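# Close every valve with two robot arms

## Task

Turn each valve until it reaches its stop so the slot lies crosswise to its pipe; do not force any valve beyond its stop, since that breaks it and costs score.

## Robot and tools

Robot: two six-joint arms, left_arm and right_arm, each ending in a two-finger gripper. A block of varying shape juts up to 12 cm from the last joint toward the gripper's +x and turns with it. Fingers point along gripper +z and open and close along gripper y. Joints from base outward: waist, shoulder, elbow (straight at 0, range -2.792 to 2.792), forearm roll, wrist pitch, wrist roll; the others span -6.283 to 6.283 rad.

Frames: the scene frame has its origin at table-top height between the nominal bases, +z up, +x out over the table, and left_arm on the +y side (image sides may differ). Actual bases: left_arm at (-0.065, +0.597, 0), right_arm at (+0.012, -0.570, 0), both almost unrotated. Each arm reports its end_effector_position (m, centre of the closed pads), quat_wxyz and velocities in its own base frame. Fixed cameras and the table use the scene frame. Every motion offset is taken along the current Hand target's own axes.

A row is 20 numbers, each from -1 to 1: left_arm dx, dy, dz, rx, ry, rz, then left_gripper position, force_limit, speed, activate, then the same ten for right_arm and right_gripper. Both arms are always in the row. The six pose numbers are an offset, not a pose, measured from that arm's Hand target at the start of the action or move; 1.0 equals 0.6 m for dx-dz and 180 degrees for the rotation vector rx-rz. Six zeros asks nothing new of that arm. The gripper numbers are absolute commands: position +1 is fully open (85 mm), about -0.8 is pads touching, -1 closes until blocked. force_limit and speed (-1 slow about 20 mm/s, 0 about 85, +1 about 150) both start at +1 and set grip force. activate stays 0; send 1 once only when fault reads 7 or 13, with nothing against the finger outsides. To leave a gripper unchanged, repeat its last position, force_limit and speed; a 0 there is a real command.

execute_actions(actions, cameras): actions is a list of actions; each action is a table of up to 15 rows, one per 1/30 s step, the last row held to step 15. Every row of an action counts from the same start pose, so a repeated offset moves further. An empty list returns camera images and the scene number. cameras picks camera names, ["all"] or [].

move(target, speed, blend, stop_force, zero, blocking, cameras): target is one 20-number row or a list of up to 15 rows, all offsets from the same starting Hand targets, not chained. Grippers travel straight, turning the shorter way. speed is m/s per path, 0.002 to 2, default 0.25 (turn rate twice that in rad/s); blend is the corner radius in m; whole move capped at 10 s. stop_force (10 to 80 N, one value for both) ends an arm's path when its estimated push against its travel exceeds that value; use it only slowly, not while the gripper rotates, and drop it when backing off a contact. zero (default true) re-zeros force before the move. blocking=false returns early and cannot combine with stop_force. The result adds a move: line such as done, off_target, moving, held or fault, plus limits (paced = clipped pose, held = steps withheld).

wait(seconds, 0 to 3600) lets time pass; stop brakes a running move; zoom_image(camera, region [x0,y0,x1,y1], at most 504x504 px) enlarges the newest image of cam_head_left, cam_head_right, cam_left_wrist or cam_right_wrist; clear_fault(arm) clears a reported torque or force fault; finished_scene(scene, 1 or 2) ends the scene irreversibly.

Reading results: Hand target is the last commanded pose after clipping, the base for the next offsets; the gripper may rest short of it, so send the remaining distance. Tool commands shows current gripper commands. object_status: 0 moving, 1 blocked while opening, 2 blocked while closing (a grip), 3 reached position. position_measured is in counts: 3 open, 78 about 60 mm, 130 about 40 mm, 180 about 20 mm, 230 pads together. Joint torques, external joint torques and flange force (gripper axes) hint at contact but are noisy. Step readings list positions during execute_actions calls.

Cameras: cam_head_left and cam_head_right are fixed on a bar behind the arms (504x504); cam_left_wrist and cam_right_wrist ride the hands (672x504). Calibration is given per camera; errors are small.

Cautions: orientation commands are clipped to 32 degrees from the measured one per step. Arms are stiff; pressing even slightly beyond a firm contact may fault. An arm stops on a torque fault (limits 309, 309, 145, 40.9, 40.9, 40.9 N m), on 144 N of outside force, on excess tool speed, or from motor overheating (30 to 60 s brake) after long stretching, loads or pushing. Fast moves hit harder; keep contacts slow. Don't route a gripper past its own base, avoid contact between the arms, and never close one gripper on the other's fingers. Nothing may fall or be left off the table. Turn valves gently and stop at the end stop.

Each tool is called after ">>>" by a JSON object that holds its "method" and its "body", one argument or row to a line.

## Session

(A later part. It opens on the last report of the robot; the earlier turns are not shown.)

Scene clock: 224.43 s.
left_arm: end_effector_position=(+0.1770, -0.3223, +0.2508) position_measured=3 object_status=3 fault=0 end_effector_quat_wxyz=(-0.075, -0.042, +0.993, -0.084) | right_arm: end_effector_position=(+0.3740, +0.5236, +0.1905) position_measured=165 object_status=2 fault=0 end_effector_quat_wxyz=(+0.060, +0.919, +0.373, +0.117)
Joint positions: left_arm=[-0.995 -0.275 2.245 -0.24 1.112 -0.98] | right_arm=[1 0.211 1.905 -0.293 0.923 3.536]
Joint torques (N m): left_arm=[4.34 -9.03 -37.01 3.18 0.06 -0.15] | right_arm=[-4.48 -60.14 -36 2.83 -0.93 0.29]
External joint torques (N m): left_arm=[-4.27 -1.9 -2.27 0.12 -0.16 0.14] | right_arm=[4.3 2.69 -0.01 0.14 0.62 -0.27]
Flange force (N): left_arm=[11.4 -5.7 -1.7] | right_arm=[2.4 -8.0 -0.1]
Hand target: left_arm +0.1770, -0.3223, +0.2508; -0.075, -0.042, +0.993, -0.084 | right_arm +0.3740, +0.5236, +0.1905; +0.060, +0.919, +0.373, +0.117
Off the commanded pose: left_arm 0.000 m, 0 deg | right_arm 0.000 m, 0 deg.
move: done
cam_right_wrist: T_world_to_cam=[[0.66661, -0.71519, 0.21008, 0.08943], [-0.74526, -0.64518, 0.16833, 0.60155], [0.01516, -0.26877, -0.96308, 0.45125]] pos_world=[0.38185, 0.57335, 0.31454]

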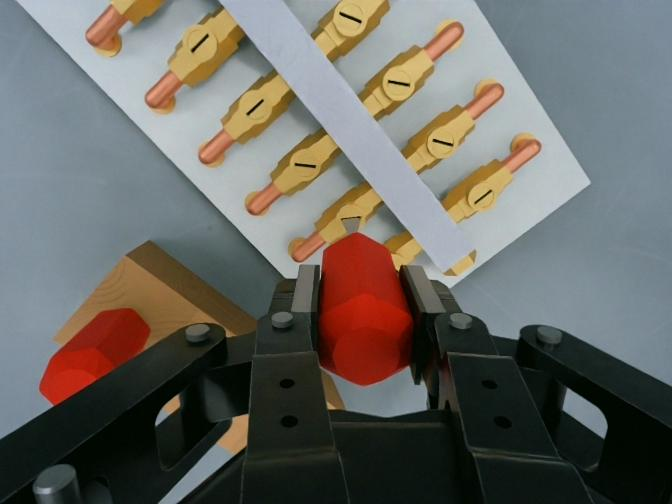

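>>> {"method": "move", "body": {
  "target": [0,0,0,0,0,0,1,1,1,0, 0,0,0.0133,0,0,0,-1,0,-1,0],
  "cameras": ["cam_right_wrist"],
  "speed": 0.01,
  "stop_force": 10
}}

>>> {"method": "zoom_image", "body": {
  "camera": "cam_right_wrist",
  "region": [320, 200, 370, 240]
}}

Scene clock: 229.17 s.
left_arm: end_effector_position=(+0.1770, -0.3223, +0.2508) position_measured=3 object_status=3 fault=0 end_effector_quat_wxyz=(-0.075, -0.042, +0.993, -0.084) | right_arm: end_effector_position=(+0.3761, +0.5234, +0.1827) position_measured=165 object_status=2 fault=0 end_effector_quat_wxyz=(+0.060, +0.919, +0.373, +0.117)
Joint positions: left_arm=[-0.995 -0.275 2.245 -0.24 1.112 -0.98] | right_arm=[0.997 0.219 1.911 -0.296 0.909 3.538]
Joint torques (N m): left_arm=[4.48 -9.33 -36.98 3.22 -0.01 -0.16] | right_arm=[-3.25 -60.61 -35.75 2.78 -0.92 0.3]
External joint torques (N m): left_arm=[-4.44 -1.42 -2.26 0.08 -0.09 0.15] | right_arm=[3.07 2.26 -0.04 0.17 0.62 -0.28]
Flange force (N): left_arm=[11.3 -6.5 -1.3] | right_arm=[2.4 -5.7 -0.1]
Hand target: left_arm +0.1770, -0.3223, +0.2508; -0.075, -0.042, +0.993, -0.084 | right_arm +0.3761, +0.5234, +0.1827; +0.060, +0.919, +0.373, +0.117
Off the commanded pose: left_arm 0.000 m, 0 deg | right_arm 0.000 m, 0 deg.
move: done
cam_right_wrist: T_world_to_cam=[[0.66656, -0.71525, 0.21003, 0.08958], [-0.7453, -0.64511, 0.16838, 0.60424], [0.01506, -0.26877, -0.96309, 0.44378]] pos_world=[0.38395, 0.57315, 0.30684]

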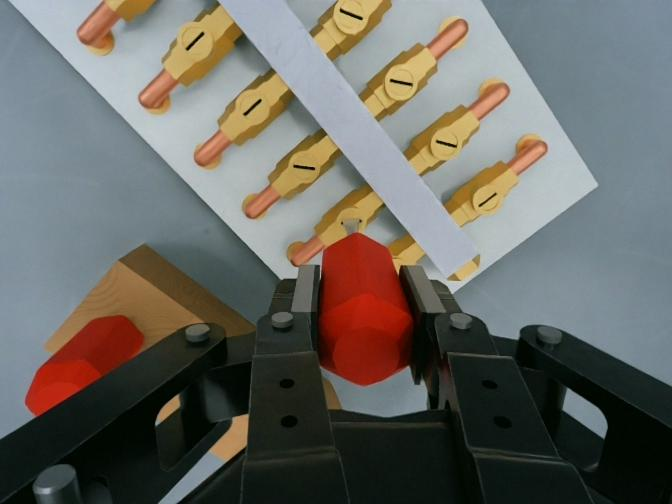

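Scaled by 10.080.

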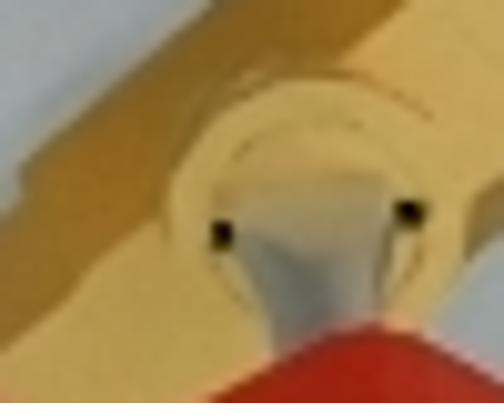

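>>> {"method": "move", "body": {
  "target": [0,0,0,0,0,0,1,1,1,0, -0.0042,0.0003,-0.0008,0,0,-0.005,-1,0,-1,0],
  "cameras": ["cam_right_wrist"]
}}

>>> {"method": "zoom_image", "body": {
  "camera": "cam_right_wrist",
  "region": [320, 200, 370, 240]
}}

Scene clock: 237.13 s.
left_arm: end_effector_position=(+0.1770, -0.3223, +0.2508) position_measured=3 object_status=3 fault=0 end_effector_quat_wxyz=(-0.075, -0.042, +0.993, -0.084) | right_arm: end_effector_position=(+0.3744, +0.5215, +0.1828) position_measured=165 object_status=2 fault=0 end_effector_quat_wxyz=(+0.061, +0.916, +0.380, +0.116)
Joint positions: left_arm=[-0.995 -0.275 2.245 -0.24 1.112 -0.98] | right_arm=[0.998 0.216 1.915 -0.296 0.908 3.523]
Joint torques (N m): left_arm=[4.37 -9.16 -37.04 3.21 0.01 -0.15] | right_arm=[-3.64 -60.23 -35.68 2.85 -0.9 0.27]
External joint torques (N m): left_arm=[-4.34 -1.57 -2.26 0.09 -0.11 0.13] | right_arm=[3.62 2.62 0.16 0.09 0.61 -0.25]
Flange force (N): left_arm=[11.2 -6.2 -1.4] | right_arm=[2.3 -6.8 0.3]
Hand target: left_arm +0.1770, -0.3223, +0.2508; -0.075, -0.042, +0.993, -0.084 | right_arm +0.3744, +0.5215, +0.1828; +0.061, +0.916, +0.380, +0.116
Off the commanded pose: left_arm 0.000 m, 0 deg | right_arm 0.000 m, 0 deg.
move: done
cam_right_wrist: T_world_to_cam=[[0.67737, -0.70419, 0.2128, 0.07898], [-0.73539, -0.65565, 0.17123, 0.60294], [0.01894, -0.27247, -0.96198, 0.44357]] pos_world=[0.38149, 0.5718, 0.30666]

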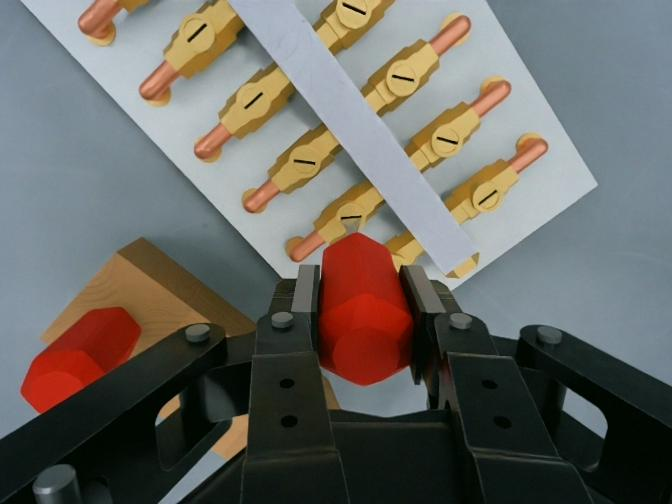

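Scaled by 10.080.

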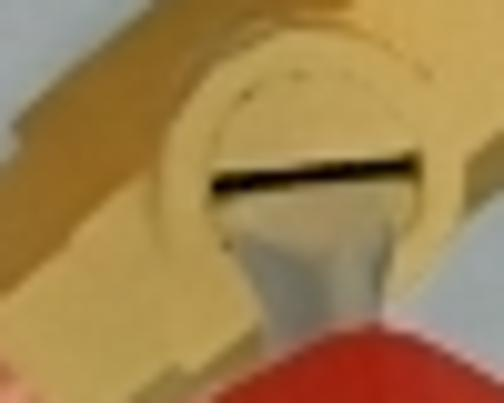

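>>> {"method": "move", "body": {
  "target": [
    [0,0,0,0,0,0,1,1,1,0, 0.001,0.0,0,0,0,0,-1,0,-1,0],
    [0,0,0,0,0,0,1,1,1,0, 0.001,0.0,0.0083,0,0,0,-1,0,-1,0]
  ],
  "cameras": ["cam_right_wrist"],
  "speed": 0.01,
  "stop_force": 10
}}

>>> {"method": "zoom_image", "body": {
  "camera": "cam_right_wrist",
  "region": [320, 200, 370, 240]
}}

Scene clock: 244.33 s.
left_arm: end_effector_position=(+0.1770, -0.3223, +0.2508) position_measured=3 object_status=3 fault=0 end_effector_quat_wxyz=(-0.075, -0.042, +0.993, -0.084) | right_arm: end_effector_position=(+0.3759, +0.5219, +0.1790) position_measured=165 object_status=2 fault=0 end_effector_quat_wxyz=(+0.061, +0.916, +0.380, +0.116)
Joint positions: left_arm=[-0.995 -0.275 2.245 -0.24 1.112 -0.98] | right_arm=[0.996 0.221 1.917 -0.298 0.901 3.524]
Joint torques (N m): left_arm=[4.37 -9.16 -37.13 3.18 -0.01 -0.14] | right_arm=[-5.58 -44.69 -26.2 3.22 -1.53 0.27]
External joint torques (N m): left_arm=[-4.36 -1.43 -2.08 0.12 -0.09 0.13] | right_arm=[5.53 -13.14 -9.19 -0.29 1.23 -0.26]
Flange force (N): left_arm=[11.2 -6.2 -1.1] | right_arm=[0.8 -3.8 -24.4]
Hand target: left_arm +0.1770, -0.3223, +0.2508; -0.075, -0.042, +0.993, -0.084 | right_arm +0.3759, +0.5219, +0.1789; +0.061, +0.916, +0.380, +0.116 (not the last commanded pose)
Off the commanded pose: left_arm 0.000 m, 0 deg | right_arm 0.001 m, 0 deg.
move: contact (right_arm); path passed 1 of 2 targets
cam_right_wrist: T_world_to_cam=[[0.67743, -0.70418, 0.21263, 0.07901], [-0.73534, -0.65578, 0.17097, 0.60516], [0.01904, -0.27217, -0.96206, 0.4398]] pos_world=[0.3831, 0.5722, 0.30285]

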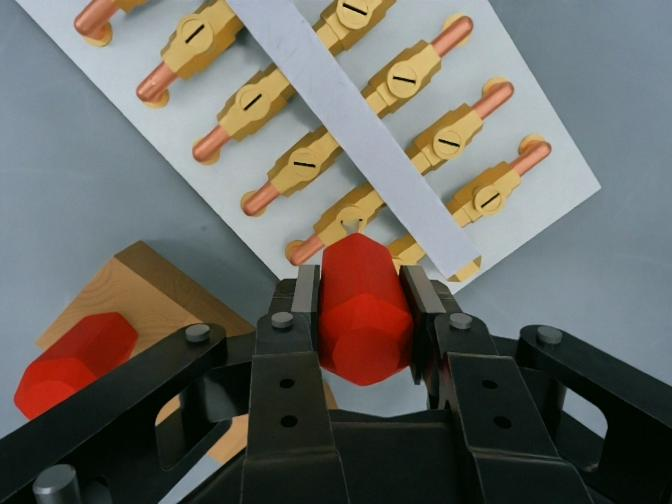

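Scaled by 10.080.

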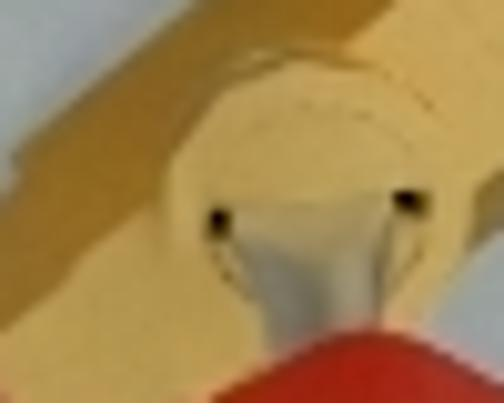

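>>> {"method": "move", "body": {
  "target": [
    [0,0,0,0,0,0,1,1,1,0, -0.001,-0.0002,-0.0008,0,0,0.1389,-1,0,-1,0],
    [0,0,0,0,0,0,1,1,1,0, -0.0019,-0.0009,-0.0008,0,0,0.2722,-1,0,-1,0]
  ],
  "cameras": ["cam_right_wrist"],
  "speed": 0.15,
  "blend": 0.005
}}

>>> {"method": "zoom_image", "body": {
  "camera": "cam_right_wrist",
  "region": [320, 200, 370, 240]
}}

Scene clock: 256.50 s.
left_arm: end_effector_position=(+0.1770, -0.3223, +0.2508) position_measured=3 object_status=3 fault=0 end_effector_quat_wxyz=(-0.075, -0.042, +0.993, -0.084) | right_arm: end_effector_position=(+0.3746, +0.5215, +0.1791) position_measured=165 object_status=2 fault=0 end_effector_quat_wxyz=(+0.007, +0.991, -0.034, +0.131)
Joint positions: left_arm=[-0.995 -0.275 2.245 -0.24 1.112 -0.98] | right_arm=[0.997 0.219 1.918 -0.298 0.901 4.381]
Joint torques (N m): left_arm=[4.51 -9.16 -37.07 3.22 0.03 -0.15] | right_arm=[1.84 -75.05 -40.53 5.11 1.26 1.2]
External joint torques (N m): left_arm=[-4.49 -1.46 -2.15 0.08 -0.13 0.14] | right_arm=[-1.83 17.02 5.01 -2.21 -1.52 -1.2]
Flange force (N): left_arm=[11.5 -6.4 -1.1] | right_arm=[4.6 -10.8 25.2]
Hand target: left_arm +0.1770, -0.3223, +0.2508; -0.075, -0.042, +0.993, -0.084 | right_arm +0.3746, +0.5215, +0.1791; +0.007, +0.991, -0.034, +0.131
Off the commanded pose: left_arm 0.000 m, 0 deg | right_arm 0.000 m, 0 deg.
move: done
cam_right_wrist: T_world_to_cam=[[-0.0735, -0.99713, 0.01802, 0.5486], [-0.99362, 0.07477, 0.08445, 0.33518], [-0.08556, -0.01169, -0.99626, 0.34936]] pos_world=[0.40325, 0.52605, 0.30986]

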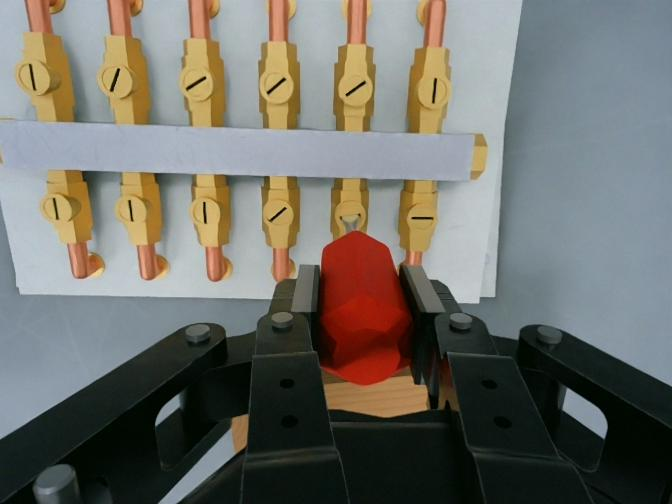

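Scaled by 10.080.

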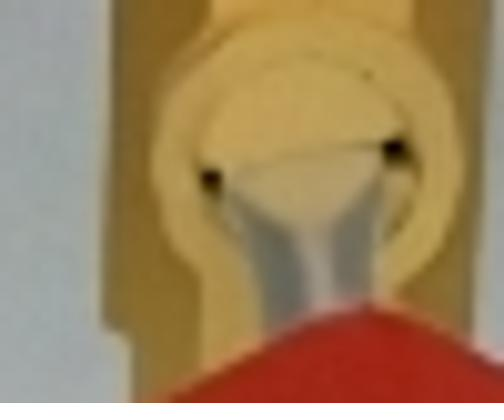

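>>> {"method": "execute_actions", "body": {
  "actions": [
    [[0,0,0,0,0,0,1,1,1,0, 0,0,0,0,0,0.0222,-1,0,-1,0]],
    [[0,0,0,0,0,0,1,1,1,0, 0,0,0,0,0,0.0111,-1,0,-1,0]],
    [[0,0,0,0,0,0,1,1,1,0, 0,0,0,0,0,0.0083,-1,0,-1,0]],
    [[0,0,0,0,0,0,1,1,1,0, 0,0,0,0,0,0.0083,-1,0,-1,0]]
  ],
  "cameras": ["cam_right_wrist"]
}}

>>> {"method": "zoom_image", "body": {
  "camera": "cam_right_wrist",
  "region": [320, 200, 370, 240]
}}

Scene clock: 262.23 s.
left_arm: end_effector_position=(+0.1770, -0.3223, +0.2508) position_measured=3 object_status=3 fault=0 end_effector_quat_wxyz=(-0.075, -0.042, +0.993, -0.084) | right_arm: end_effector_position=(+0.3747, +0.5215, +0.1791) position_measured=165 object_status=2 fault=0 end_effector_quat_wxyz=(-0.003, +0.985, -0.111, +0.131)
Joint positions: left_arm=[-0.995 -0.275 2.245 -0.24 1.112 -0.98] | right_arm=[0.997 0.219 1.918 -0.298 0.901 4.538]
Joint torques (N m): left_arm=[4.45 -9.3 -37.08 3.16 0.04 -0.12] | right_arm=[0.41 -71.43 -37.51 4.81 1.8 1.08]
External joint torques (N m): left_arm=[-4.39 -1.56 -2.19 0.14 -0.14 0.1] | right_arm=[-0.47 13.24 1.87 -1.92 -2.05 -1.08]
External joint torques at the end of the 1st action: left_arm=[-4.28 -1.8 -2.38 0.13 -0.1 0.1] | right_arm=[-1.4 17.99 5.7 -1.94 -1.58 -1.11]
External joint torques at the end of the 2nd action: left_arm=[-4.3 -1.33 -2.2 0.12 -0.15 0.14] | right_arm=[-0.95 14.7 3.92 -1.86 -1.48 -1.09]
External joint torques at the end of the 3rd action: left_arm=[-4.3 -1.96 -2.17 0.12 -0.11 0.15] | right_arm=[-0.93 13.88 2.85 -1.97 -1.86 -1.07]
Flange force (N): left_arm=[11.4 -6.2 -1.2] | right_arm=[2.4 -12.5 19.4]
Flange force at the end of the 1st action (N): left_arm=[11.4 -6.0 -1.9] | right_arm=[1.8 -11.7 26.6]
Flange force at the end of the 2nd action (N): left_arm=[10.8 -6.4 -1.1] | right_arm=[1.9 -10.8 21.5]
Flange force at the end of the 3rd action (N): left_arm=[11.6 -5.5 -1.7] | right_arm=[2.4 -11.4 20.6]
Hand target: left_arm +0.1770, -0.3223, +0.2508; -0.075, -0.042, +0.993, -0.084 | right_arm +0.3746, +0.5215, +0.1791; -0.003, +0.985, -0.111, +0.131
Off the commanded pose: left_arm 0.000 m, 0 deg | right_arm 0.000 m, 0 deg.
Step readings (end_effector_position of left_arm | right_arm; steps 1 to 15: 1st action; 16 to 30: 2nd action; 31 to 45: 3rd action; 46 to 60: 4th action):
0: (+0.1770, -0.3223, +0.2508) | (+0.3746, +0.5215, +0.1791)
1: (+0.1770, -0.3223, +0.2508) | (+0.3746, +0.5215, +0.1791)
2: (+0.1770, -0.3223, +0.2508) | (+0.3746, +0.5215, +0.1791)
4: (+0.1770, -0.3223, +0.2508) | (+0.3746, +0.5215, +0.1790)
8: (+0.1770, -0.3223, +0.2508) | (+0.3746, +0.5215, +0.1791)
15: (+0.1770, -0.3223, +0.2508) | (+0.3747, +0.5215, +0.1791)
16: (+0.1770, -0.3223, +0.2508) | (+0.3746, +0.5215, +0.1791)
17: (+0.1770, -0.3223, +0.2508) | (+0.3746, +0.5215, +0.1791)
19: (+0.1770, -0.3223, +0.2508) | (+0.3746, +0.5215, +0.1791)
23: (+0.1770, -0.3223, +0.2508) | (+0.3746, +0.5215, +0.1791)
30: (+0.1770, -0.3223, +0.2508) | (+0.3746, +0.5215, +0.1791)
31: (+0.1770, -0.3223, +0.2508) | (+0.3746, +0.5215, +0.1791)
32: (+0.1770, -0.3223, +0.2508) | (+0.3746, +0.5215, +0.1791)
34: (+0.1770, -0.3223, +0.2508) | (+0.3746, +0.5215, +0.1791)
38: (+0.1770, -0.3223, +0.2508) | (+0.3746, +0.5215, +0.1791)
45: (+0.1770, -0.3223, +0.2508) | (+0.3746, +0.5215, +0.1791)
46: (+0.1770, -0.3223, +0.2508) | (+0.3746, +0.5215, +0.1791)
47: (+0.1770, -0.3223, +0.2508) | (+0.3746, +0.5215, +0.1791)
49: (+0.1770, -0.3223, +0.2508) | (+0.3746, +0.5215, +0.1791)
53: (+0.1770, -0.3223, +0.2508) | (+0.3746, +0.5215, +0.1791)
60: (+0.1770, -0.3223, +0.2508) | (+0.3746, +0.5215, +0.1791)
cam_right_wrist: T_world_to_cam=[[-0.22311, -0.97453, -0.02255, 0.60014], [-0.97153, 0.22041, 0.08693, 0.25051], [-0.07974, 0.04131, -0.99596, 0.31943]] pos_world=[0.40275, 0.51645, 0.3099]

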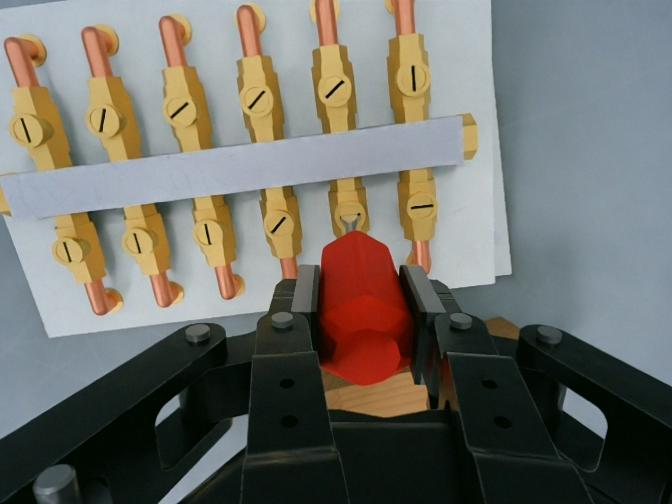

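Scaled by 10.080.

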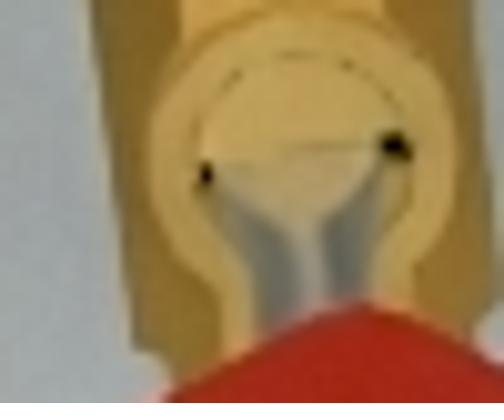

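>>> {"method": "execute_actions", "body": {
  "actions": [
    [[0,0,0,0,0,0,1,1,1,0, 0,0,0,0,0,0.0083,-1,0,-1,0]],
    [[0,0,0,0,0,0,1,1,1,0, 0,0,0,0,0,0.0056,-1,0,-1,0]]
  ]
}}

Scene clock: 265.07 s.
left_arm: end_effector_position=(+0.1770, -0.3223, +0.2508) position_measured=3 object_status=3 fault=0 end_effector_quat_wxyz=(-0.075, -0.042, +0.993, -0.084) | right_arm: end_effector_position=(+0.3746, +0.5215, +0.1791) position_measured=165 object_status=2 fault=0 end_effector_quat_wxyz=(-0.006, +0.982, -0.133, +0.131)
Joint positions: left_arm=[-0.995 -0.275 2.245 -0.24 1.112 -0.98] | right_arm=[0.997 0.219 1.918 -0.298 0.901 4.581]
Joint torques (N m): left_arm=[4.42 -9.16 -37.03 3.22 0.05 -0.15] | right_arm=[0.27 -70.39 -37.57 4.9 1.4 1.21]
External joint torques (N m): left_arm=[-4.34 -1.88 -2.34 0.1 -0.15 0.14] | right_arm=[-0.33 12.3 1.94 -2.01 -1.65 -1.22]
External joint torques at the end of the 1st action: left_arm=[-4.2 -1.56 -2.16 0.08 -0.1 0.09] | right_arm=[-0.71 14.04 2.16 -2.01 -2.25 -1.1]
Flange force (N): left_arm=[11.5 -5.9 -1.7] | right_arm=[1.7 -11.5 17.7]
Flange force at the end of the 1st action (N): left_arm=[11.0 -5.9 -1.4] | right_arm=[2.0 -12.9 20.9]
Hand target: left_arm +0.1770, -0.3223, +0.2508; -0.075, -0.042, +0.993, -0.084 | right_arm +0.3746, +0.5215, +0.1791; -0.006, +0.982, -0.133, +0.131
Off the commanded pose: left_arm 0.000 m, 0 deg | right_arm 0.000 m, 0 deg.
Step readings (end_effector_position of left_arm | right_arm; steps 1 to 15: 1st action; 16 to 30: 2nd action):
0: (+0.1770, -0.3223, +0.2508) | (+0.3746, +0.5215, +0.1791)
1: (+0.1770, -0.3223, +0.2508) | (+0.3746, +0.5215, +0.1791)
2: (+0.1770, -0.3223, +0.2508) | (+0.3746, +0.5215, +0.1791)
4: (+0.1770, -0.3223, +0.2508) | (+0.3746, +0.5215, +0.1791)
8: (+0.1770, -0.3223, +0.2508) | (+0.3746, +0.5215, +0.1791)
15: (+0.1770, -0.3223, +0.2508) | (+0.3746, +0.5215, +0.1791)
16: (+0.1770, -0.3223, +0.2508) | (+0.3746, +0.5215, +0.1791)
17: (+0.1770, -0.3223, +0.2508) | (+0.3746, +0.5215, +0.1791)
19: (+0.1770, -0.3223, +0.2508) | (+0.3746, +0.5215, +0.1791)
23: (+0.1770, -0.3223, +0.2508) | (+0.3746, +0.5215, +0.1791)
30: (+0.1770, -0.3223, +0.2508) | (+0.3746, +0.5215, +0.1791)

>>> {"method": "execute_actions", "body": {
  "actions": [
    [[0,0,0,0,0,0,1,1,1,0, 0,0,0,0,0,0.0083,-1,0,-1,0]]
  ],
  "cameras": ["cam_right_wrist"]
}}

>>> {"method": "zoom_image", "body": {
  "camera": "cam_right_wrist",
  "region": [320, 200, 370, 240]
}}

Scene clock: 268.37 s.
left_arm: end_effector_position=(+0.1770, -0.3223, +0.2508) position_measured=3 object_status=3 fault=0 end_effector_quat_wxyz=(-0.075, -0.042, +0.993, -0.084) | right_arm: end_effector_position=(+0.3746, +0.5215, +0.1791) position_measured=165 object_status=2 fault=0 end_effector_quat_wxyz=(-0.008, +0.981, -0.145, +0.131)
Joint positions: left_arm=[-0.995 -0.275 2.245 -0.24 1.112 -0.98] | right_arm=[0.997 0.219 1.918 -0.298 0.901 4.607]
Joint torques (N m): left_arm=[4.68 -9.36 -36.92 3.19 0.05 -0.16] | right_arm=[-2.41 -63.38 -36.52 4.57 -0.8 1.76]
External joint torques (N m): left_arm=[-4.66 -1.31 -2.37 0.12 -0.15 0.15] | right_arm=[2.26 5.35 0.97 -1.69 0.56 -1.76]
Flange force (N): left_arm=[11.6 -7.1 -1.1] | right_arm=[-1.0 -6.2 4.6]
Hand target: left_arm +0.1770, -0.3223, +0.2508; -0.075, -0.042, +0.993, -0.084 | right_arm +0.3746, +0.5215, +0.1791; -0.008, +0.981, -0.145, +0.131
Off the commanded pose: left_arm 0.000 m, 0 deg | right_arm 0.000 m, 0 deg.
Step readings (end_effector_position of left_arm | right_arm):
0: (+0.1770, -0.3223, +0.2508) | (+0.3746, +0.5215, +0.1791)
1: (+0.1770, -0.3223, +0.2508) | (+0.3746, +0.5215, +0.1791)
2: (+0.1770, -0.3223, +0.2508) | (+0.3746, +0.5215, +0.1791)
4: (+0.1770, -0.3223, +0.2508) | (+0.3746, +0.5215, +0.1791)
8: (+0.1770, -0.3223, +0.2508) | (+0.3746, +0.5215, +0.1791)
15: (+0.1770, -0.3223, +0.2508) | (+0.3746, +0.5215, +0.1791)
cam_right_wrist: T_world_to_cam=[[-0.2881, -0.95674, -0.04049, 0.61845], [-0.95469, 0.28367, 0.08996, 0.21069], [-0.07458, 0.06457, -0.99512, 0.30523]] pos_world=[0.40209, 0.51222, 0.30983]

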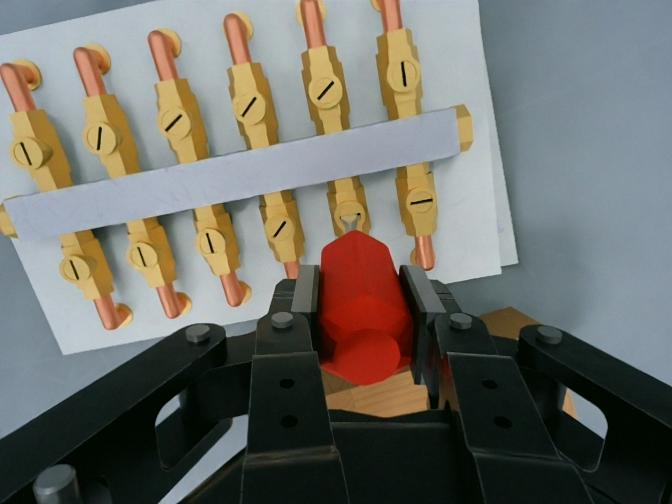

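Scaled by 10.080.

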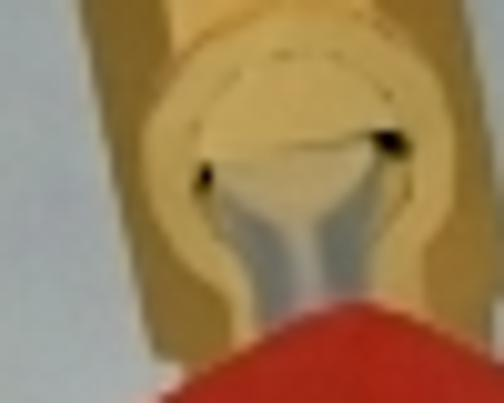

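>>> {"method": "zoom_image", "body": {
  "camera": "cam_right_wrist",
  "region": [150, 180, 310, 290]
}}

>>> {"method": "zoom_image", "body": {
  "camera": "cam_right_wrist",
  "region": [360, 40, 460, 240]
}}

>>> {"method": "zoom_image", "body": {
  "camera": "cam_right_wrist",
  "region": [130, 50, 360, 160]
}}

Scaled by 3.150.

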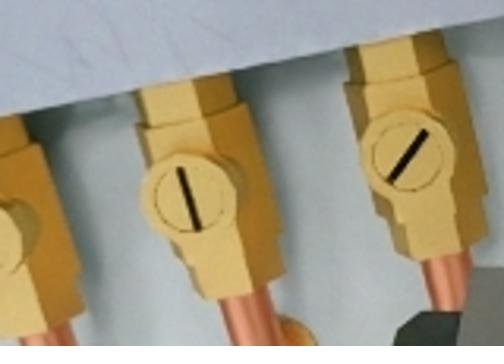

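Scaled by 2.520.

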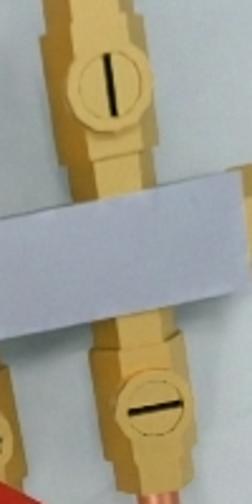

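Scaled by 2.191.

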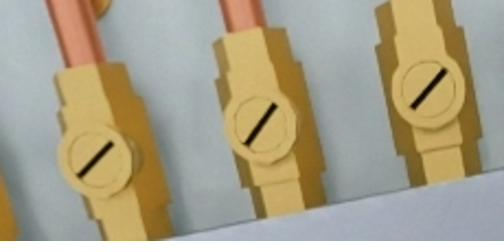

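>>> {"method": "move", "body": {
  "target": [
    [0,0,0,0,0,0,1,1,1,0, 0,0,0,0,0,-0.0333,-1,0,-1,0],
    [0,0,0,0,0,0,1,1,1,0, 0,0,-0.0167,0,0,-0.0333,-1,0,-1,0],
    [0,0,0,0,0,0,1,1,1,0, -0.0122,-0.0669,-0.0127,0,0,-0.2889,-1,0,-1,0]
  ],
  "cameras": ["cam_right_wrist"],
  "speed": [0.1,0.05,0.25]
}}

>>> {"method": "zoom_image", "body": {
  "camera": "cam_right_wrist",
  "region": [320, 200, 370, 240]
}}

Scene clock: 282.57 s.
left_arm: end_effector_position=(+0.1770, -0.3223, +0.2508) position_measured=3 object_status=3 fault=0 end_effector_quat_wxyz=(-0.075, -0.042, +0.993, -0.084) | right_arm: end_effector_position=(+0.3772, +0.5623, +0.1868) position_measured=165 object_status=2 fault=0 end_effector_quat_wxyz=(+0.050, +0.945, +0.299, +0.121)
Joint positions: left_arm=[-0.995 -0.275 2.245 -0.24 1.112 -0.98] | right_arm=[1.028 0.266 1.841 -0.294 0.938 3.72]
Joint torques (N m): left_arm=[4.51 -9.23 -37.18 3.19 0.04 -0.12] | right_arm=[-3.3 -66.19 -36.14 2.85 -0.87 0.3]
External joint torques (N m): left_arm=[-4.47 -1.56 -2.09 0.11 -0.14 0.11] | right_arm=[3.23 2.56 -0.17 0.12 0.59 -0.29]
Flange force (N): left_arm=[11.7 -6.2 -1.1] | right_arm=[1.9 -6.4 0.1]
Hand target: left_arm +0.1770, -0.3223, +0.2508; -0.075, -0.042, +0.993, -0.084 | right_arm +0.3773, +0.5622, +0.1868; +0.050, +0.945, +0.299, +0.121
Off the commanded pose: left_arm 0.000 m, 0 deg | right_arm 0.000 m, 0 deg.
move: done
cam_right_wrist: T_world_to_cam=[[0.54862, -0.8163, 0.18072, 0.22259], [-0.83585, -0.53054, 0.14102, 0.60433], [-0.01924, -0.22842, -0.97337, 0.45016]] pos_world=[0.39167, 0.60515, 0.31272]

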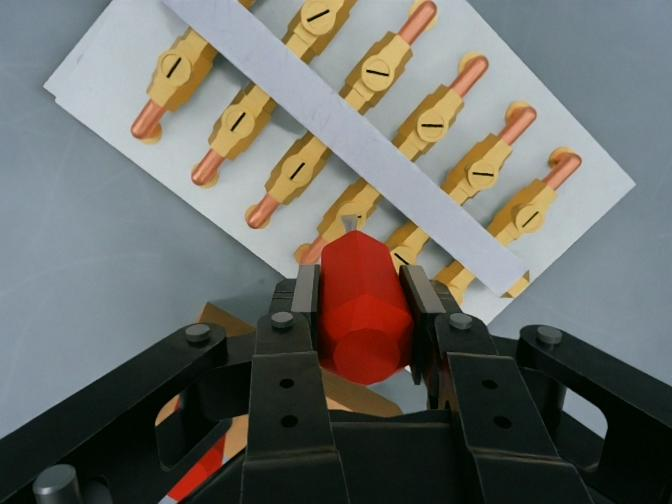

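Scaled by 10.080.

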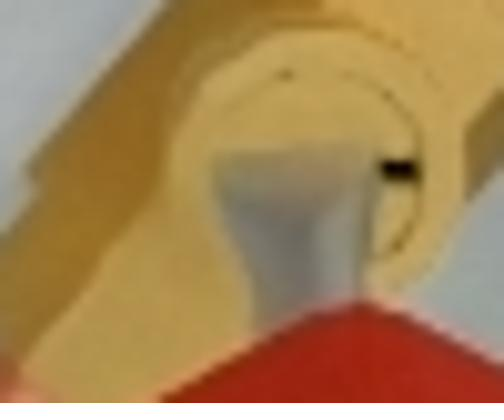

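>>> {"method": "move", "body": {
  "target": [0,0,0,0,0,0,1,1,1,0, -0.0017,0.0018,0,0,0,0.0111,-1,0,-1,0],
  "cameras": ["cam_right_wrist"]
}}

>>> {"method": "zoom_image", "body": {
  "camera": "cam_right_wrist",
  "region": [320, 200, 370, 240]
}}

Scene clock: 292.13 s.
left_arm: end_effector_position=(+0.1770, -0.3223, +0.2508) position_measured=3 object_status=3 fault=0 end_effector_quat_wxyz=(-0.075, -0.042, +0.993, -0.084) | right_arm: end_effector_position=(+0.3770, +0.5608, +0.1867) position_measured=165 object_status=2 fault=0 end_effector_quat_wxyz=(+0.048, +0.950, +0.283, +0.122)
Joint positions: left_arm=[-0.995 -0.275 2.245 -0.24 1.112 -0.98] | right_arm=[1.027 0.264 1.844 -0.294 0.937 3.754]
Joint torques (N m): left_arm=[4.36 -9.33 -37 3.21 0.03 -0.15] | right_arm=[-3.3 -65.99 -36.23 2.82 -0.88 0.24]
External joint torques (N m): left_arm=[-4.28 -1.67 -2.33 0.09 -0.13 0.14] | right_arm=[3.24 3 0.12 0.14 0.61 -0.23]
Flange force (N): left_arm=[11.1 -6.1 -1.6] | right_arm=[1.5 -6.7 0.7]
Hand target: left_arm +0.1770, -0.3223, +0.2508; -0.075, -0.042, +0.993, -0.084 | right_arm +0.3771, +0.5608, +0.1867; +0.048, +0.950, +0.283, +0.122
Off the commanded pose: left_arm 0.000 m, 0 deg | right_arm 0.000 m, 0 deg.
move: done
cam_right_wrist: T_world_to_cam=[[0.52048, -0.83606, 0.17349, 0.24449], [-0.85347, -0.50313, 0.13585, 0.59562], [-0.02629, -0.21877, -0.97542, 0.44742]] pos_world=[0.39286, 0.60197, 0.3131]

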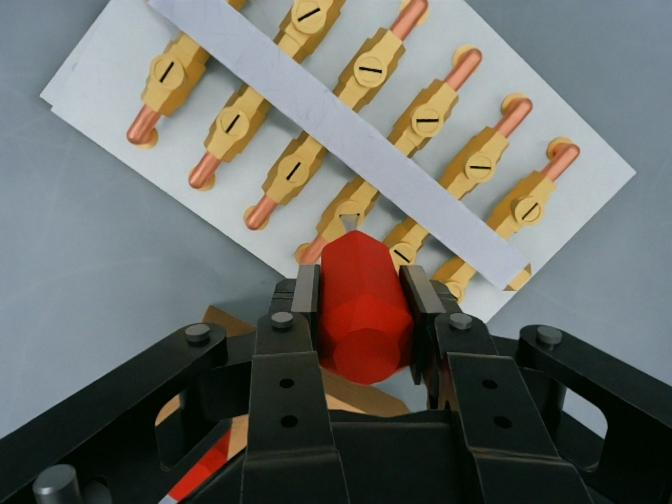

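Scaled by 10.080.

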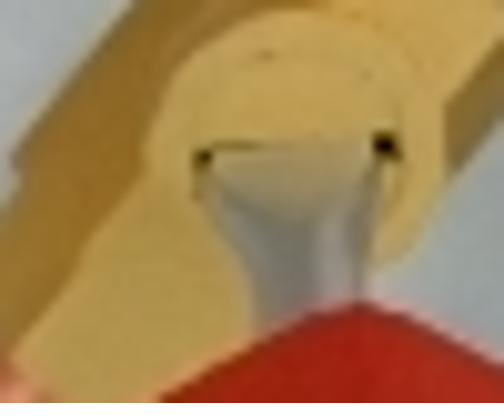

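>>> {"method": "move", "body": {
  "target": [0,0,0,0,0,0,1,1,1,0, 0,0,0.013,0,0,0,-1,0,-1,0],
  "cameras": ["cam_right_wrist"],
  "speed": 0.015,
  "stop_force": 10
}}

>>> {"method": "zoom_image", "body": {
  "camera": "cam_right_wrist",
  "region": [320, 200, 370, 240]
}}

Scene clock: 295.90 s.
left_arm: end_effector_position=(+0.1770, -0.3223, +0.2508) position_measured=3 object_status=3 fault=0 end_effector_quat_wxyz=(-0.075, -0.042, +0.993, -0.084) | right_arm: end_effector_position=(+0.3786, +0.5607, +0.1814) position_measured=165 object_status=2 fault=0 end_effector_quat_wxyz=(+0.048, +0.950, +0.283, +0.122)
Joint positions: left_arm=[-0.995 -0.275 2.245 -0.24 1.112 -0.98] | right_arm=[1.025 0.269 1.848 -0.296 0.927 3.756]
Joint torques (N m): left_arm=[4.36 -8.98 -36.98 3.24 0.05 -0.14] | right_arm=[-8.09 -40.57 -22.4 2.87 -2.39 0.27]
External joint torques (N m): left_arm=[-4.31 -1.86 -2.36 0.07 -0.15 0.13] | right_arm=[8.03 -23.09 -13.67 0.09 2.11 -0.26]
Flange force (N): left_arm=[11.4 -5.9 -1.7] | right_arm=[-2.7 -2.7 -38.9]
Hand target: left_arm +0.1770, -0.3223, +0.2508; -0.075, -0.042, +0.993, -0.084 | right_arm +0.3786, +0.5607, +0.1813; +0.048, +0.950, +0.283, +0.122 (not the last commanded pose)
Off the commanded pose: left_arm 0.000 m, 0 deg | right_arm 0.002 m, 0 deg.
move: contact (right_arm)
cam_right_wrist: T_world_to_cam=[[0.52059, -0.83598, 0.17356, 0.24443], [-0.85342, -0.50335, 0.13536, 0.59784], [-0.02579, -0.21859, -0.97548, 0.44198]] pos_world=[0.39436, 0.60187, 0.30779]

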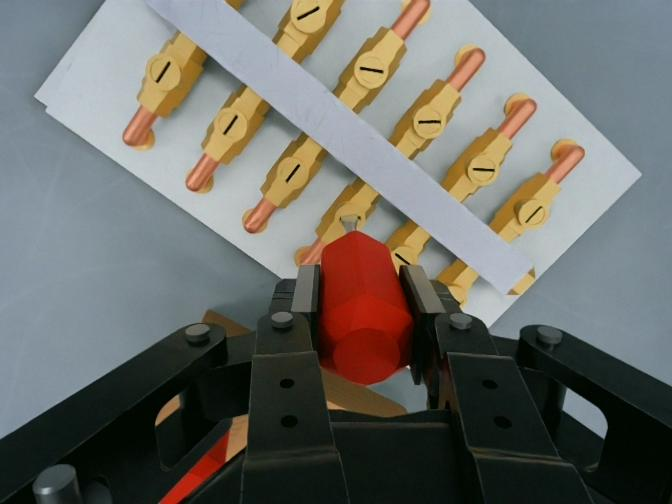

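Scaled by 10.080.

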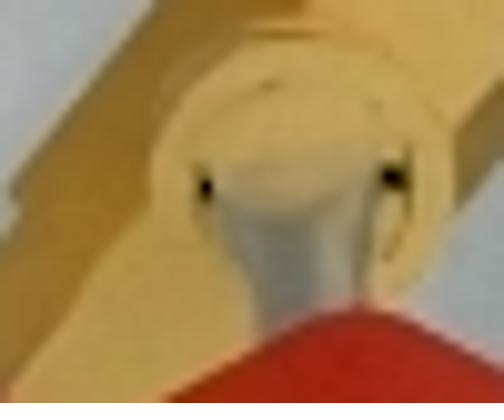

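>>> {"method": "move", "body": {
  "target": [0,0,0,0,0,0,1,1,1,0, -0.002,0,-0.003,0,0,0,-1,0,-1,0],
  "cameras": ["cam_right_wrist"]
}}

>>> {"method": "zoom_image", "body": {
  "camera": "cam_right_wrist",
  "region": [320, 200, 370, 240]
}}

Scene clock: 299.27 s.
left_arm: end_effector_position=(+0.1770, -0.3223, +0.2508) position_measured=3 object_status=3 fault=0 end_effector_quat_wxyz=(-0.075, -0.042, +0.993, -0.084) | right_arm: end_effector_position=(+0.3772, +0.5601, +0.1828) position_measured=165 object_status=2 fault=0 end_effector_quat_wxyz=(+0.048, +0.950, +0.283, +0.122)
Joint positions: left_arm=[-0.995 -0.275 2.245 -0.24 1.112 -0.98] | right_arm=[1.027 0.266 1.849 -0.296 0.93 3.756]
Joint torques (N m): left_arm=[4.41 -8.72 -37.08 3.18 0.02 -0.14] | right_arm=[-3.27 -65.79 -36 2.82 -0.86 0.27]
External joint torques (N m): left_arm=[-4.35 -2.16 -2.16 0.12 -0.12 0.13] | right_arm=[3.26 2.53 -0.05 0.14 0.58 -0.26]
Flange force (N): left_arm=[12.0 -5.2 -1.8] | right_arm=[1.3 -6.4 0.2]
Hand target: left_arm +0.1770, -0.3223, +0.2508; -0.075, -0.042, +0.993, -0.084 | right_arm +0.3772, +0.5601, +0.1828; +0.048, +0.950, +0.283, +0.122
Off the commanded pose: left_arm 0.000 m, 0 deg | right_arm 0.000 m, 0 deg.
move: done
cam_right_wrist: T_world_to_cam=[[0.52061, -0.83596, 0.17359, 0.24439], [-0.8534, -0.50333, 0.13549, 0.5961], [-0.02589, -0.21868, -0.97545, 0.44327]] pos_world=[0.39295, 0.60127, 0.30919]

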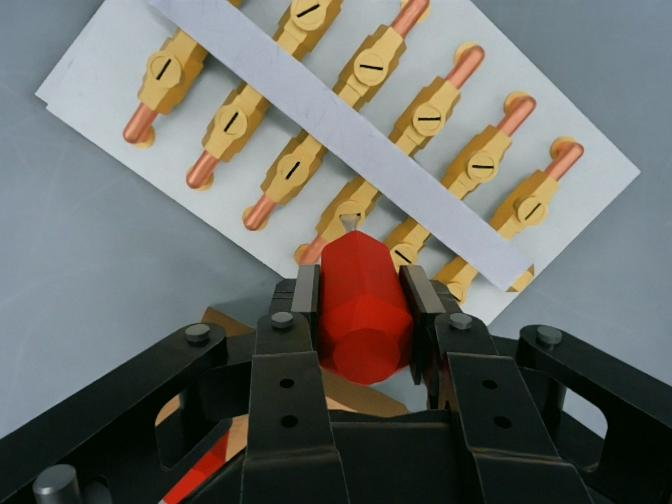

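Scaled by 10.080.

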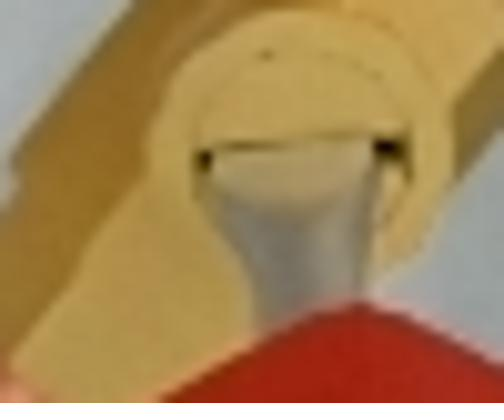

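>>> {"method": "move", "body": {
  "target": [
    [0,0,0,0,0,0,1,1,1,0, -0.0008,0,0,0,0,0,-1,0,-1,0],
    [0,0,0,0,0,0,1,1,1,0, -0.0008,0,0.0083,0,0,0,-1,0,-1,0]
  ],
  "cameras": ["cam_right_wrist"],
  "speed": 0.01,
  "stop_force": 10
}}

>>> {"method": "zoom_image", "body": {
  "camera": "cam_right_wrist",
  "region": [320, 200, 370, 240]
}}

Scene clock: 305.20 s.
left_arm: end_effector_position=(+0.1770, -0.3223, +0.2508) position_measured=3 object_status=3 fault=0 end_effector_quat_wxyz=(-0.075, -0.042, +0.993, -0.084) | right_arm: end_effector_position=(+0.3772, +0.5600, +0.1811) position_measured=165 object_status=2 fault=0 end_effector_quat_wxyz=(+0.048, +0.950, +0.283, +0.122)
Joint positions: left_arm=[-0.995 -0.275 2.245 -0.24 1.112 -0.98] | right_arm=[1.027 0.267 1.851 -0.296 0.926 3.757]
Joint torques (N m): left_arm=[4.46 -9.12 -37.16 3.21 0.01 -0.13] | right_arm=[-7.24 -48.27 -26.33 2.63 -1.7 0.24]
External joint torques (N m): left_arm=[-4.42 -1.64 -2.08 0.09 -0.11 0.12] | right_arm=[7.17 -15.08 -9.6 0.31 1.43 -0.23]
Flange force (N): left_arm=[11.6 -6.0 -1.2] | right_arm=[-1.6 -4.8 -26.8]
Hand target: left_arm +0.1770, -0.3223, +0.2508; -0.075, -0.042, +0.993, -0.084 | right_arm +0.3772, +0.5600, +0.1811; +0.048, +0.950, +0.283, +0.122 (not the last commanded pose)
Off the commanded pose: left_arm 0.000 m, 0 deg | right_arm 0.003 m, 0 deg.
move: contact (right_arm); path passed 1 of 2 targets
cam_right_wrist: T_world_to_cam=[[0.52063, -0.83603, 0.17322, 0.24465], [-0.85339, -0.50344, 0.13515, 0.59637], [-0.02579, -0.21819, -0.97557, 0.44136]] pos_world=[0.39295, 0.60107, 0.30759]

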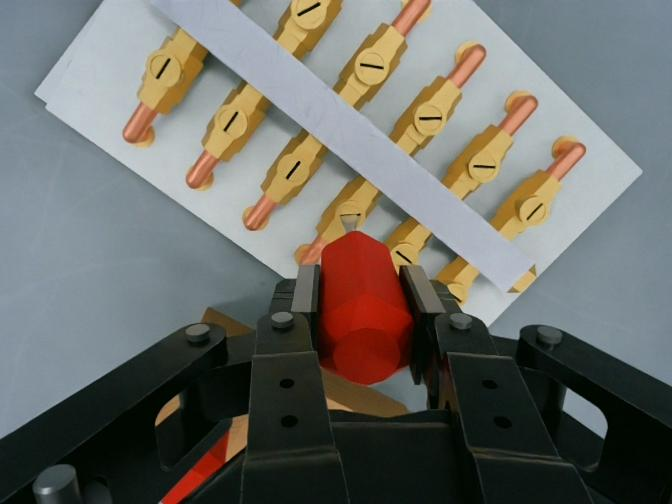

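Scaled by 10.080.

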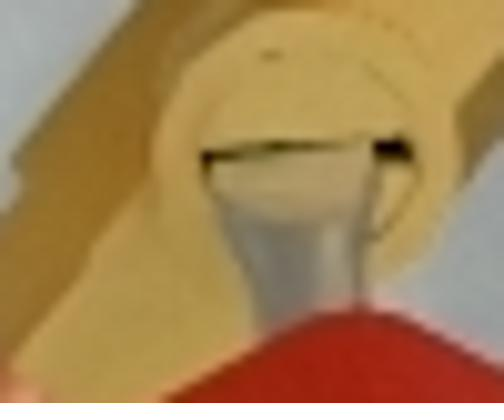

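>>> {"method": "execute_actions", "body": {
  "actions": [
    [[0,0,0,0,0,0,1,1,1,0, 0,0.0008,-0.0003,0,0,0.006,-1,0,-1,0]],
    [[0,0,0,0,0,0,1,1,1,0, 0.0005,0,0,0,0,0.003,-1,0,-1,0]],
    [[0,0,0,0,0,0,1,1,1,0, 0.0005,0,0,0,0,0.002,-1,0,-1,0]],
    [[0,0,0,0,0,0,1,1,1,0, 0.0005,0,0,0,0,0,-1,0,-1,0]]
  ],
  "cameras": ["cam_right_wrist"]
}}

>>> {"method": "zoom_image", "body": {
  "camera": "cam_right_wrist",
  "region": [320, 200, 370, 240]
}}

Scene clock: 312.10 s.
left_arm: end_effector_position=(+0.1770, -0.3223, +0.2508) position_measured=3 object_status=3 fault=0 end_effector_quat_wxyz=(-0.075, -0.042, +0.993, -0.084) | right_arm: end_effector_position=(+0.3781, +0.5601, +0.1815) position_measured=165 object_status=2 fault=0 end_effector_quat_wxyz=(+0.046, +0.955, +0.266, +0.123)
Joint positions: left_arm=[-0.995 -0.275 2.245 -0.24 1.112 -0.98] | right_arm=[1.025 0.268 1.849 -0.296 0.927 3.79]
Joint torques (N m): left_arm=[4.29 -9.4 -37.08 3.19 -0.01 -0.12] | right_arm=[-4.8 -61.35 -33.19 2.58 -0.9 0.25]
External joint torques (N m): left_arm=[-4.23 -1.48 -2.22 0.12 -0.09 0.11] | right_arm=[4.49 -1.63 -2.79 0.36 0.62 -0.24]
External joint torques at the end of the 1st action: left_arm=[-4.42 -1.67 -2.34 0.11 -0.15 0.13] | right_arm=[9 -7.01 -6.78 1.76 -0.32 -0.23]
External joint torques at the end of the 2nd action: left_arm=[-4.27 -1.48 -2.27 0.14 -0.15 0.1] | right_arm=[8.35 -5.83 -4.85 1.77 0.59 -0.25]
External joint torques at the end of the 3rd action: left_arm=[-4.19 -1.53 -2.14 0.13 -0.11 0.12] | right_arm=[3.82 2.71 0.89 0.43 1.33 -0.23]
Flange force (N): left_arm=[10.9 -6.2 -1.4] | right_arm=[1.0 -6.9 -6.4]
Flange force at the end of the 1st action (N): left_arm=[11.5 -6.3 -1.5] | right_arm=[-0.6 -11.2 -15.0]
Flange force at the end of the 2nd action (N): left_arm=[11.0 -6.3 -1.3] | right_arm=[-1.8 -10.0 -13.8]
Flange force at the end of the 3rd action (N): left_arm=[10.9 -5.9 -1.3] | right_arm=[-0.3 -6.8 -0.6]
Hand target: left_arm +0.1770, -0.3223, +0.2508; -0.075, -0.042, +0.993, -0.084 | right_arm +0.3781, +0.5601, +0.1815; +0.046, +0.955, +0.266, +0.123
Off the commanded pose: left_arm 0.000 m, 0 deg | right_arm 0.000 m, 0 deg.
Step readings (end_effector_position of left_arm | right_arm; steps 1 to 15: 1st action; 16 to 30: 2nd action; 31 to 45: 3rd action; 46 to 60: 4th action):
0: (+0.1770, -0.3223, +0.2508) | (+0.3772, +0.5600, +0.1811)
1: (+0.1770, -0.3223, +0.2508) | (+0.3772, +0.5600, +0.1811)
2: (+0.1770, -0.3223, +0.2508) | (+0.3772, +0.5600, +0.1811)
4: (+0.1770, -0.3223, +0.2508) | (+0.3774, +0.5598, +0.1812)
8: (+0.1770, -0.3223, +0.2508) | (+0.3774, +0.5596, +0.1813)
15: (+0.1770, -0.3223, +0.2508) | (+0.3774, +0.5596, +0.1813)
16: (+0.1770, -0.3223, +0.2508) | (+0.3774, +0.5596, +0.1813)
17: (+0.1770, -0.3223, +0.2508) | (+0.3774, +0.5596, +0.1813)
19: (+0.1770, -0.3223, +0.2508) | (+0.3774, +0.5595, +0.1813)
23: (+0.1770, -0.3223, +0.2508) | (+0.3775, +0.5596, +0.1813)
30: (+0.1770, -0.3223, +0.2508) | (+0.3776, +0.5597, +0.1814)
31: (+0.1770, -0.3223, +0.2508) | (+0.3776, +0.5597, +0.1814)
32: (+0.1770, -0.3223, +0.2508) | (+0.3777, +0.5598, +0.1814)
34: (+0.1770, -0.3223, +0.2508) | (+0.3778, +0.5598, +0.1813)
38: (+0.1770, -0.3223, +0.2508) | (+0.3779, +0.5599, +0.1814)
45: (+0.1770, -0.3223, +0.2508) | (+0.3779, +0.5599, +0.1814)
46: (+0.1770, -0.3223, +0.2508) | (+0.3779, +0.5599, +0.1814)
47: (+0.1770, -0.3223, +0.2508) | (+0.3780, +0.5600, +0.1815)
49: (+0.1770, -0.3223, +0.2508) | (+0.3781, +0.5601, +0.1816)
53: (+0.1770, -0.3223, +0.2508) | (+0.3781, +0.5601, +0.1816)
60: (+0.1770, -0.3223, +0.2508) | (+0.3781, +0.5601, +0.1816)
cam_right_wrist: T_world_to_cam=[[0.49228, -0.85446, 0.16602, 0.26653], [-0.86985, -0.47587, 0.13006, 0.58888], [-0.03213, -0.20844, -0.97751, 0.43908]] pos_world=[0.39514, 0.5995, 0.30836]

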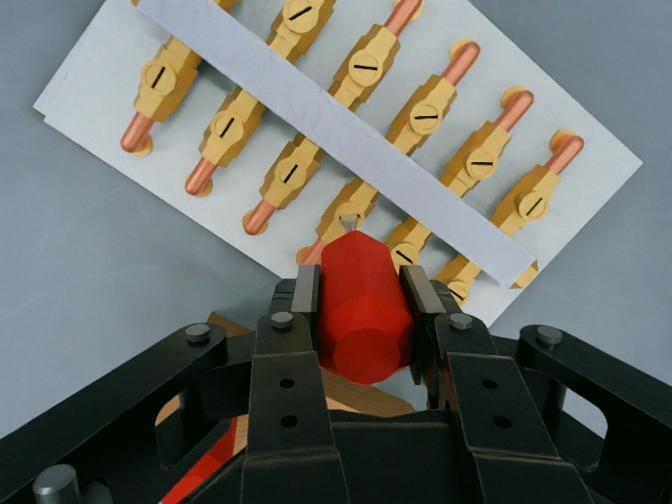

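Scaled by 10.080.

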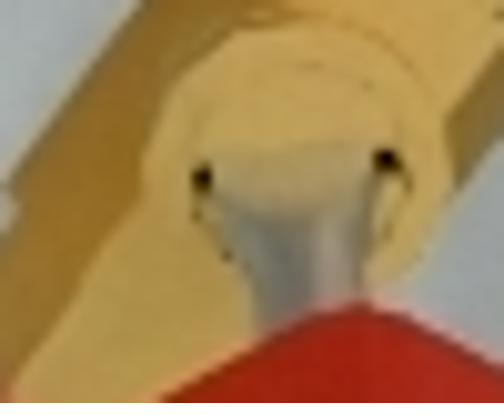

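>>> {"method": "execute_actions", "body": {
  "actions": [
    [[0,0,0,0,0,0,1,1,1,0, -0.0007,0,0,0,0,-0.006,-1,0,-1,0]]
  ]
}}

>>> {"method": "move", "body": {
  "target": [0,0,0,0,0,0,1,1,1,0, 0,0,0.005,0,0,0,-1,0,-1,0],
  "cameras": ["cam_right_wrist"],
  "speed": 0.01,
  "stop_force": 10
}}

>>> {"method": "zoom_image", "body": {
  "camera": "cam_right_wrist",
  "region": [320, 200, 370, 240]
}}

Scene clock: 317.27 s.
left_arm: end_effector_position=(+0.1770, -0.3223, +0.2508) position_measured=3 object_status=3 fault=0 end_effector_quat_wxyz=(-0.075, -0.042, +0.993, -0.084) | right_arm: end_effector_position=(+0.3778, +0.5598, +0.1814) position_measured=165 object_status=2 fault=0 end_effector_quat_wxyz=(+0.047, +0.952, +0.275, +0.123)
Joint positions: left_arm=[-0.995 -0.275 2.245 -0.24 1.112 -0.98] | right_arm=[1.026 0.267 1.85 -0.296 0.927 3.772]
Joint torques (N m): left_arm=[4.45 -9.03 -37.07 3.22 0 -0.13] | right_arm=[-4.16 -59.58 -30.63 3.23 0.02 0.26]
External joint torques (N m): left_arm=[-4.41 -1.71 -2.15 0.07 -0.1 0.12] | right_arm=[4.22 -3.31 -5.22 -0.28 -0.3 -0.25]
Flange force (N): left_arm=[11.6 -5.9 -1.4] | right_arm=[3.4 -6.8 -7.9]
Hand target: left_arm +0.1770, -0.3223, +0.2508; -0.075, -0.042, +0.993, -0.084 | right_arm +0.3778, +0.5598, +0.1814; +0.047, +0.952, +0.275, +0.123
Off the commanded pose: left_arm 0.000 m, 0 deg | right_arm 0.000 m, 0 deg.
Step readings (end_effector_position of left_arm | right_arm):
0: (+0.1770, -0.3223, +0.2508) | (+0.3781, +0.5601, +0.1815)
1: (+0.1770, -0.3223, +0.2508) | (+0.3781, +0.5601, +0.1815)
2: (+0.1770, -0.3223, +0.2508) | (+0.3781, +0.5601, +0.1815)
4: (+0.1770, -0.3223, +0.2508) | (+0.3780, +0.5599, +0.1815)
8: (+0.1770, -0.3223, +0.2508) | (+0.3778, +0.5598, +0.1814)
15: (+0.1770, -0.3223, +0.2508) | (+0.3778, +0.5598, +0.1814)

Scene clock: 317.93 s.
left_arm: end_effector_position=(+0.1770, -0.3223, +0.2508) position_measured=3 object_status=3 fault=0 end_effector_quat_wxyz=(-0.075, -0.042, +0.993, -0.084) | right_arm: end_effector_position=(+0.3778, +0.5599, +0.1812) position_measured=165 object_status=2 fault=0 end_effector_quat_wxyz=(+0.047, +0.952, +0.275, +0.123)
Joint positions: left_arm=[-0.995 -0.275 2.245 -0.24 1.112 -0.98] | right_arm=[1.026 0.267 1.85 -0.296 0.926 3.772]
Joint torques (N m): left_arm=[4.33 -9.44 -37.06 3.24 0.08 -0.13] | right_arm=[-5.99 -45.04 -23.55 3.57 -1.33 0.25]
External joint torques (N m): left_arm=[-4.32 -1.14 -2.14 0.06 -0.17 0.12] | right_arm=[5.72 -18.29 -12.52 -0.63 1.05 -0.23]
Flange force (N): left_arm=[10.7 -6.7 -0.8] | right_arm=[0.8 -2.5 -30.5]
Hand target: left_arm +0.1770, -0.3223, +0.2508; -0.075, -0.042, +0.993, -0.084 | right_arm +0.3778, +0.5599, +0.1812; +0.047, +0.952, +0.275, +0.123 (not the last commanded pose)
Off the commanded pose: left_arm 0.000 m, 0 deg | right_arm 0.003 m, 0 deg.
move: contact (right_arm)
cam_right_wrist: T_world_to_cam=[[0.50813, -0.84436, 0.16987, 0.25427], [-0.86081, -0.49136, 0.13255, 0.59338], [-0.02845, -0.21358, -0.97651, 0.43996]] pos_world=[0.3941, 0.60023, 0.30778]

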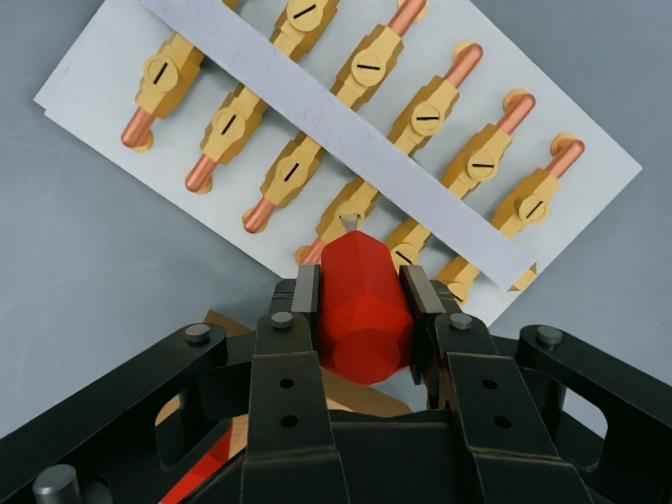

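Scaled by 10.080.

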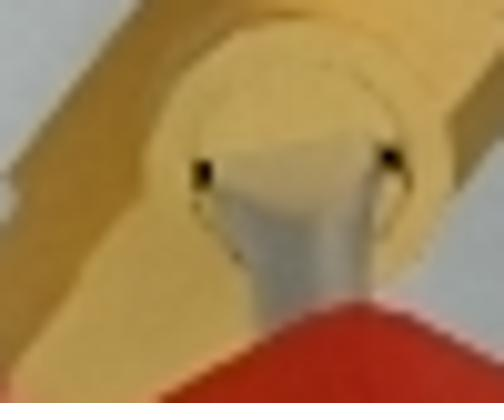

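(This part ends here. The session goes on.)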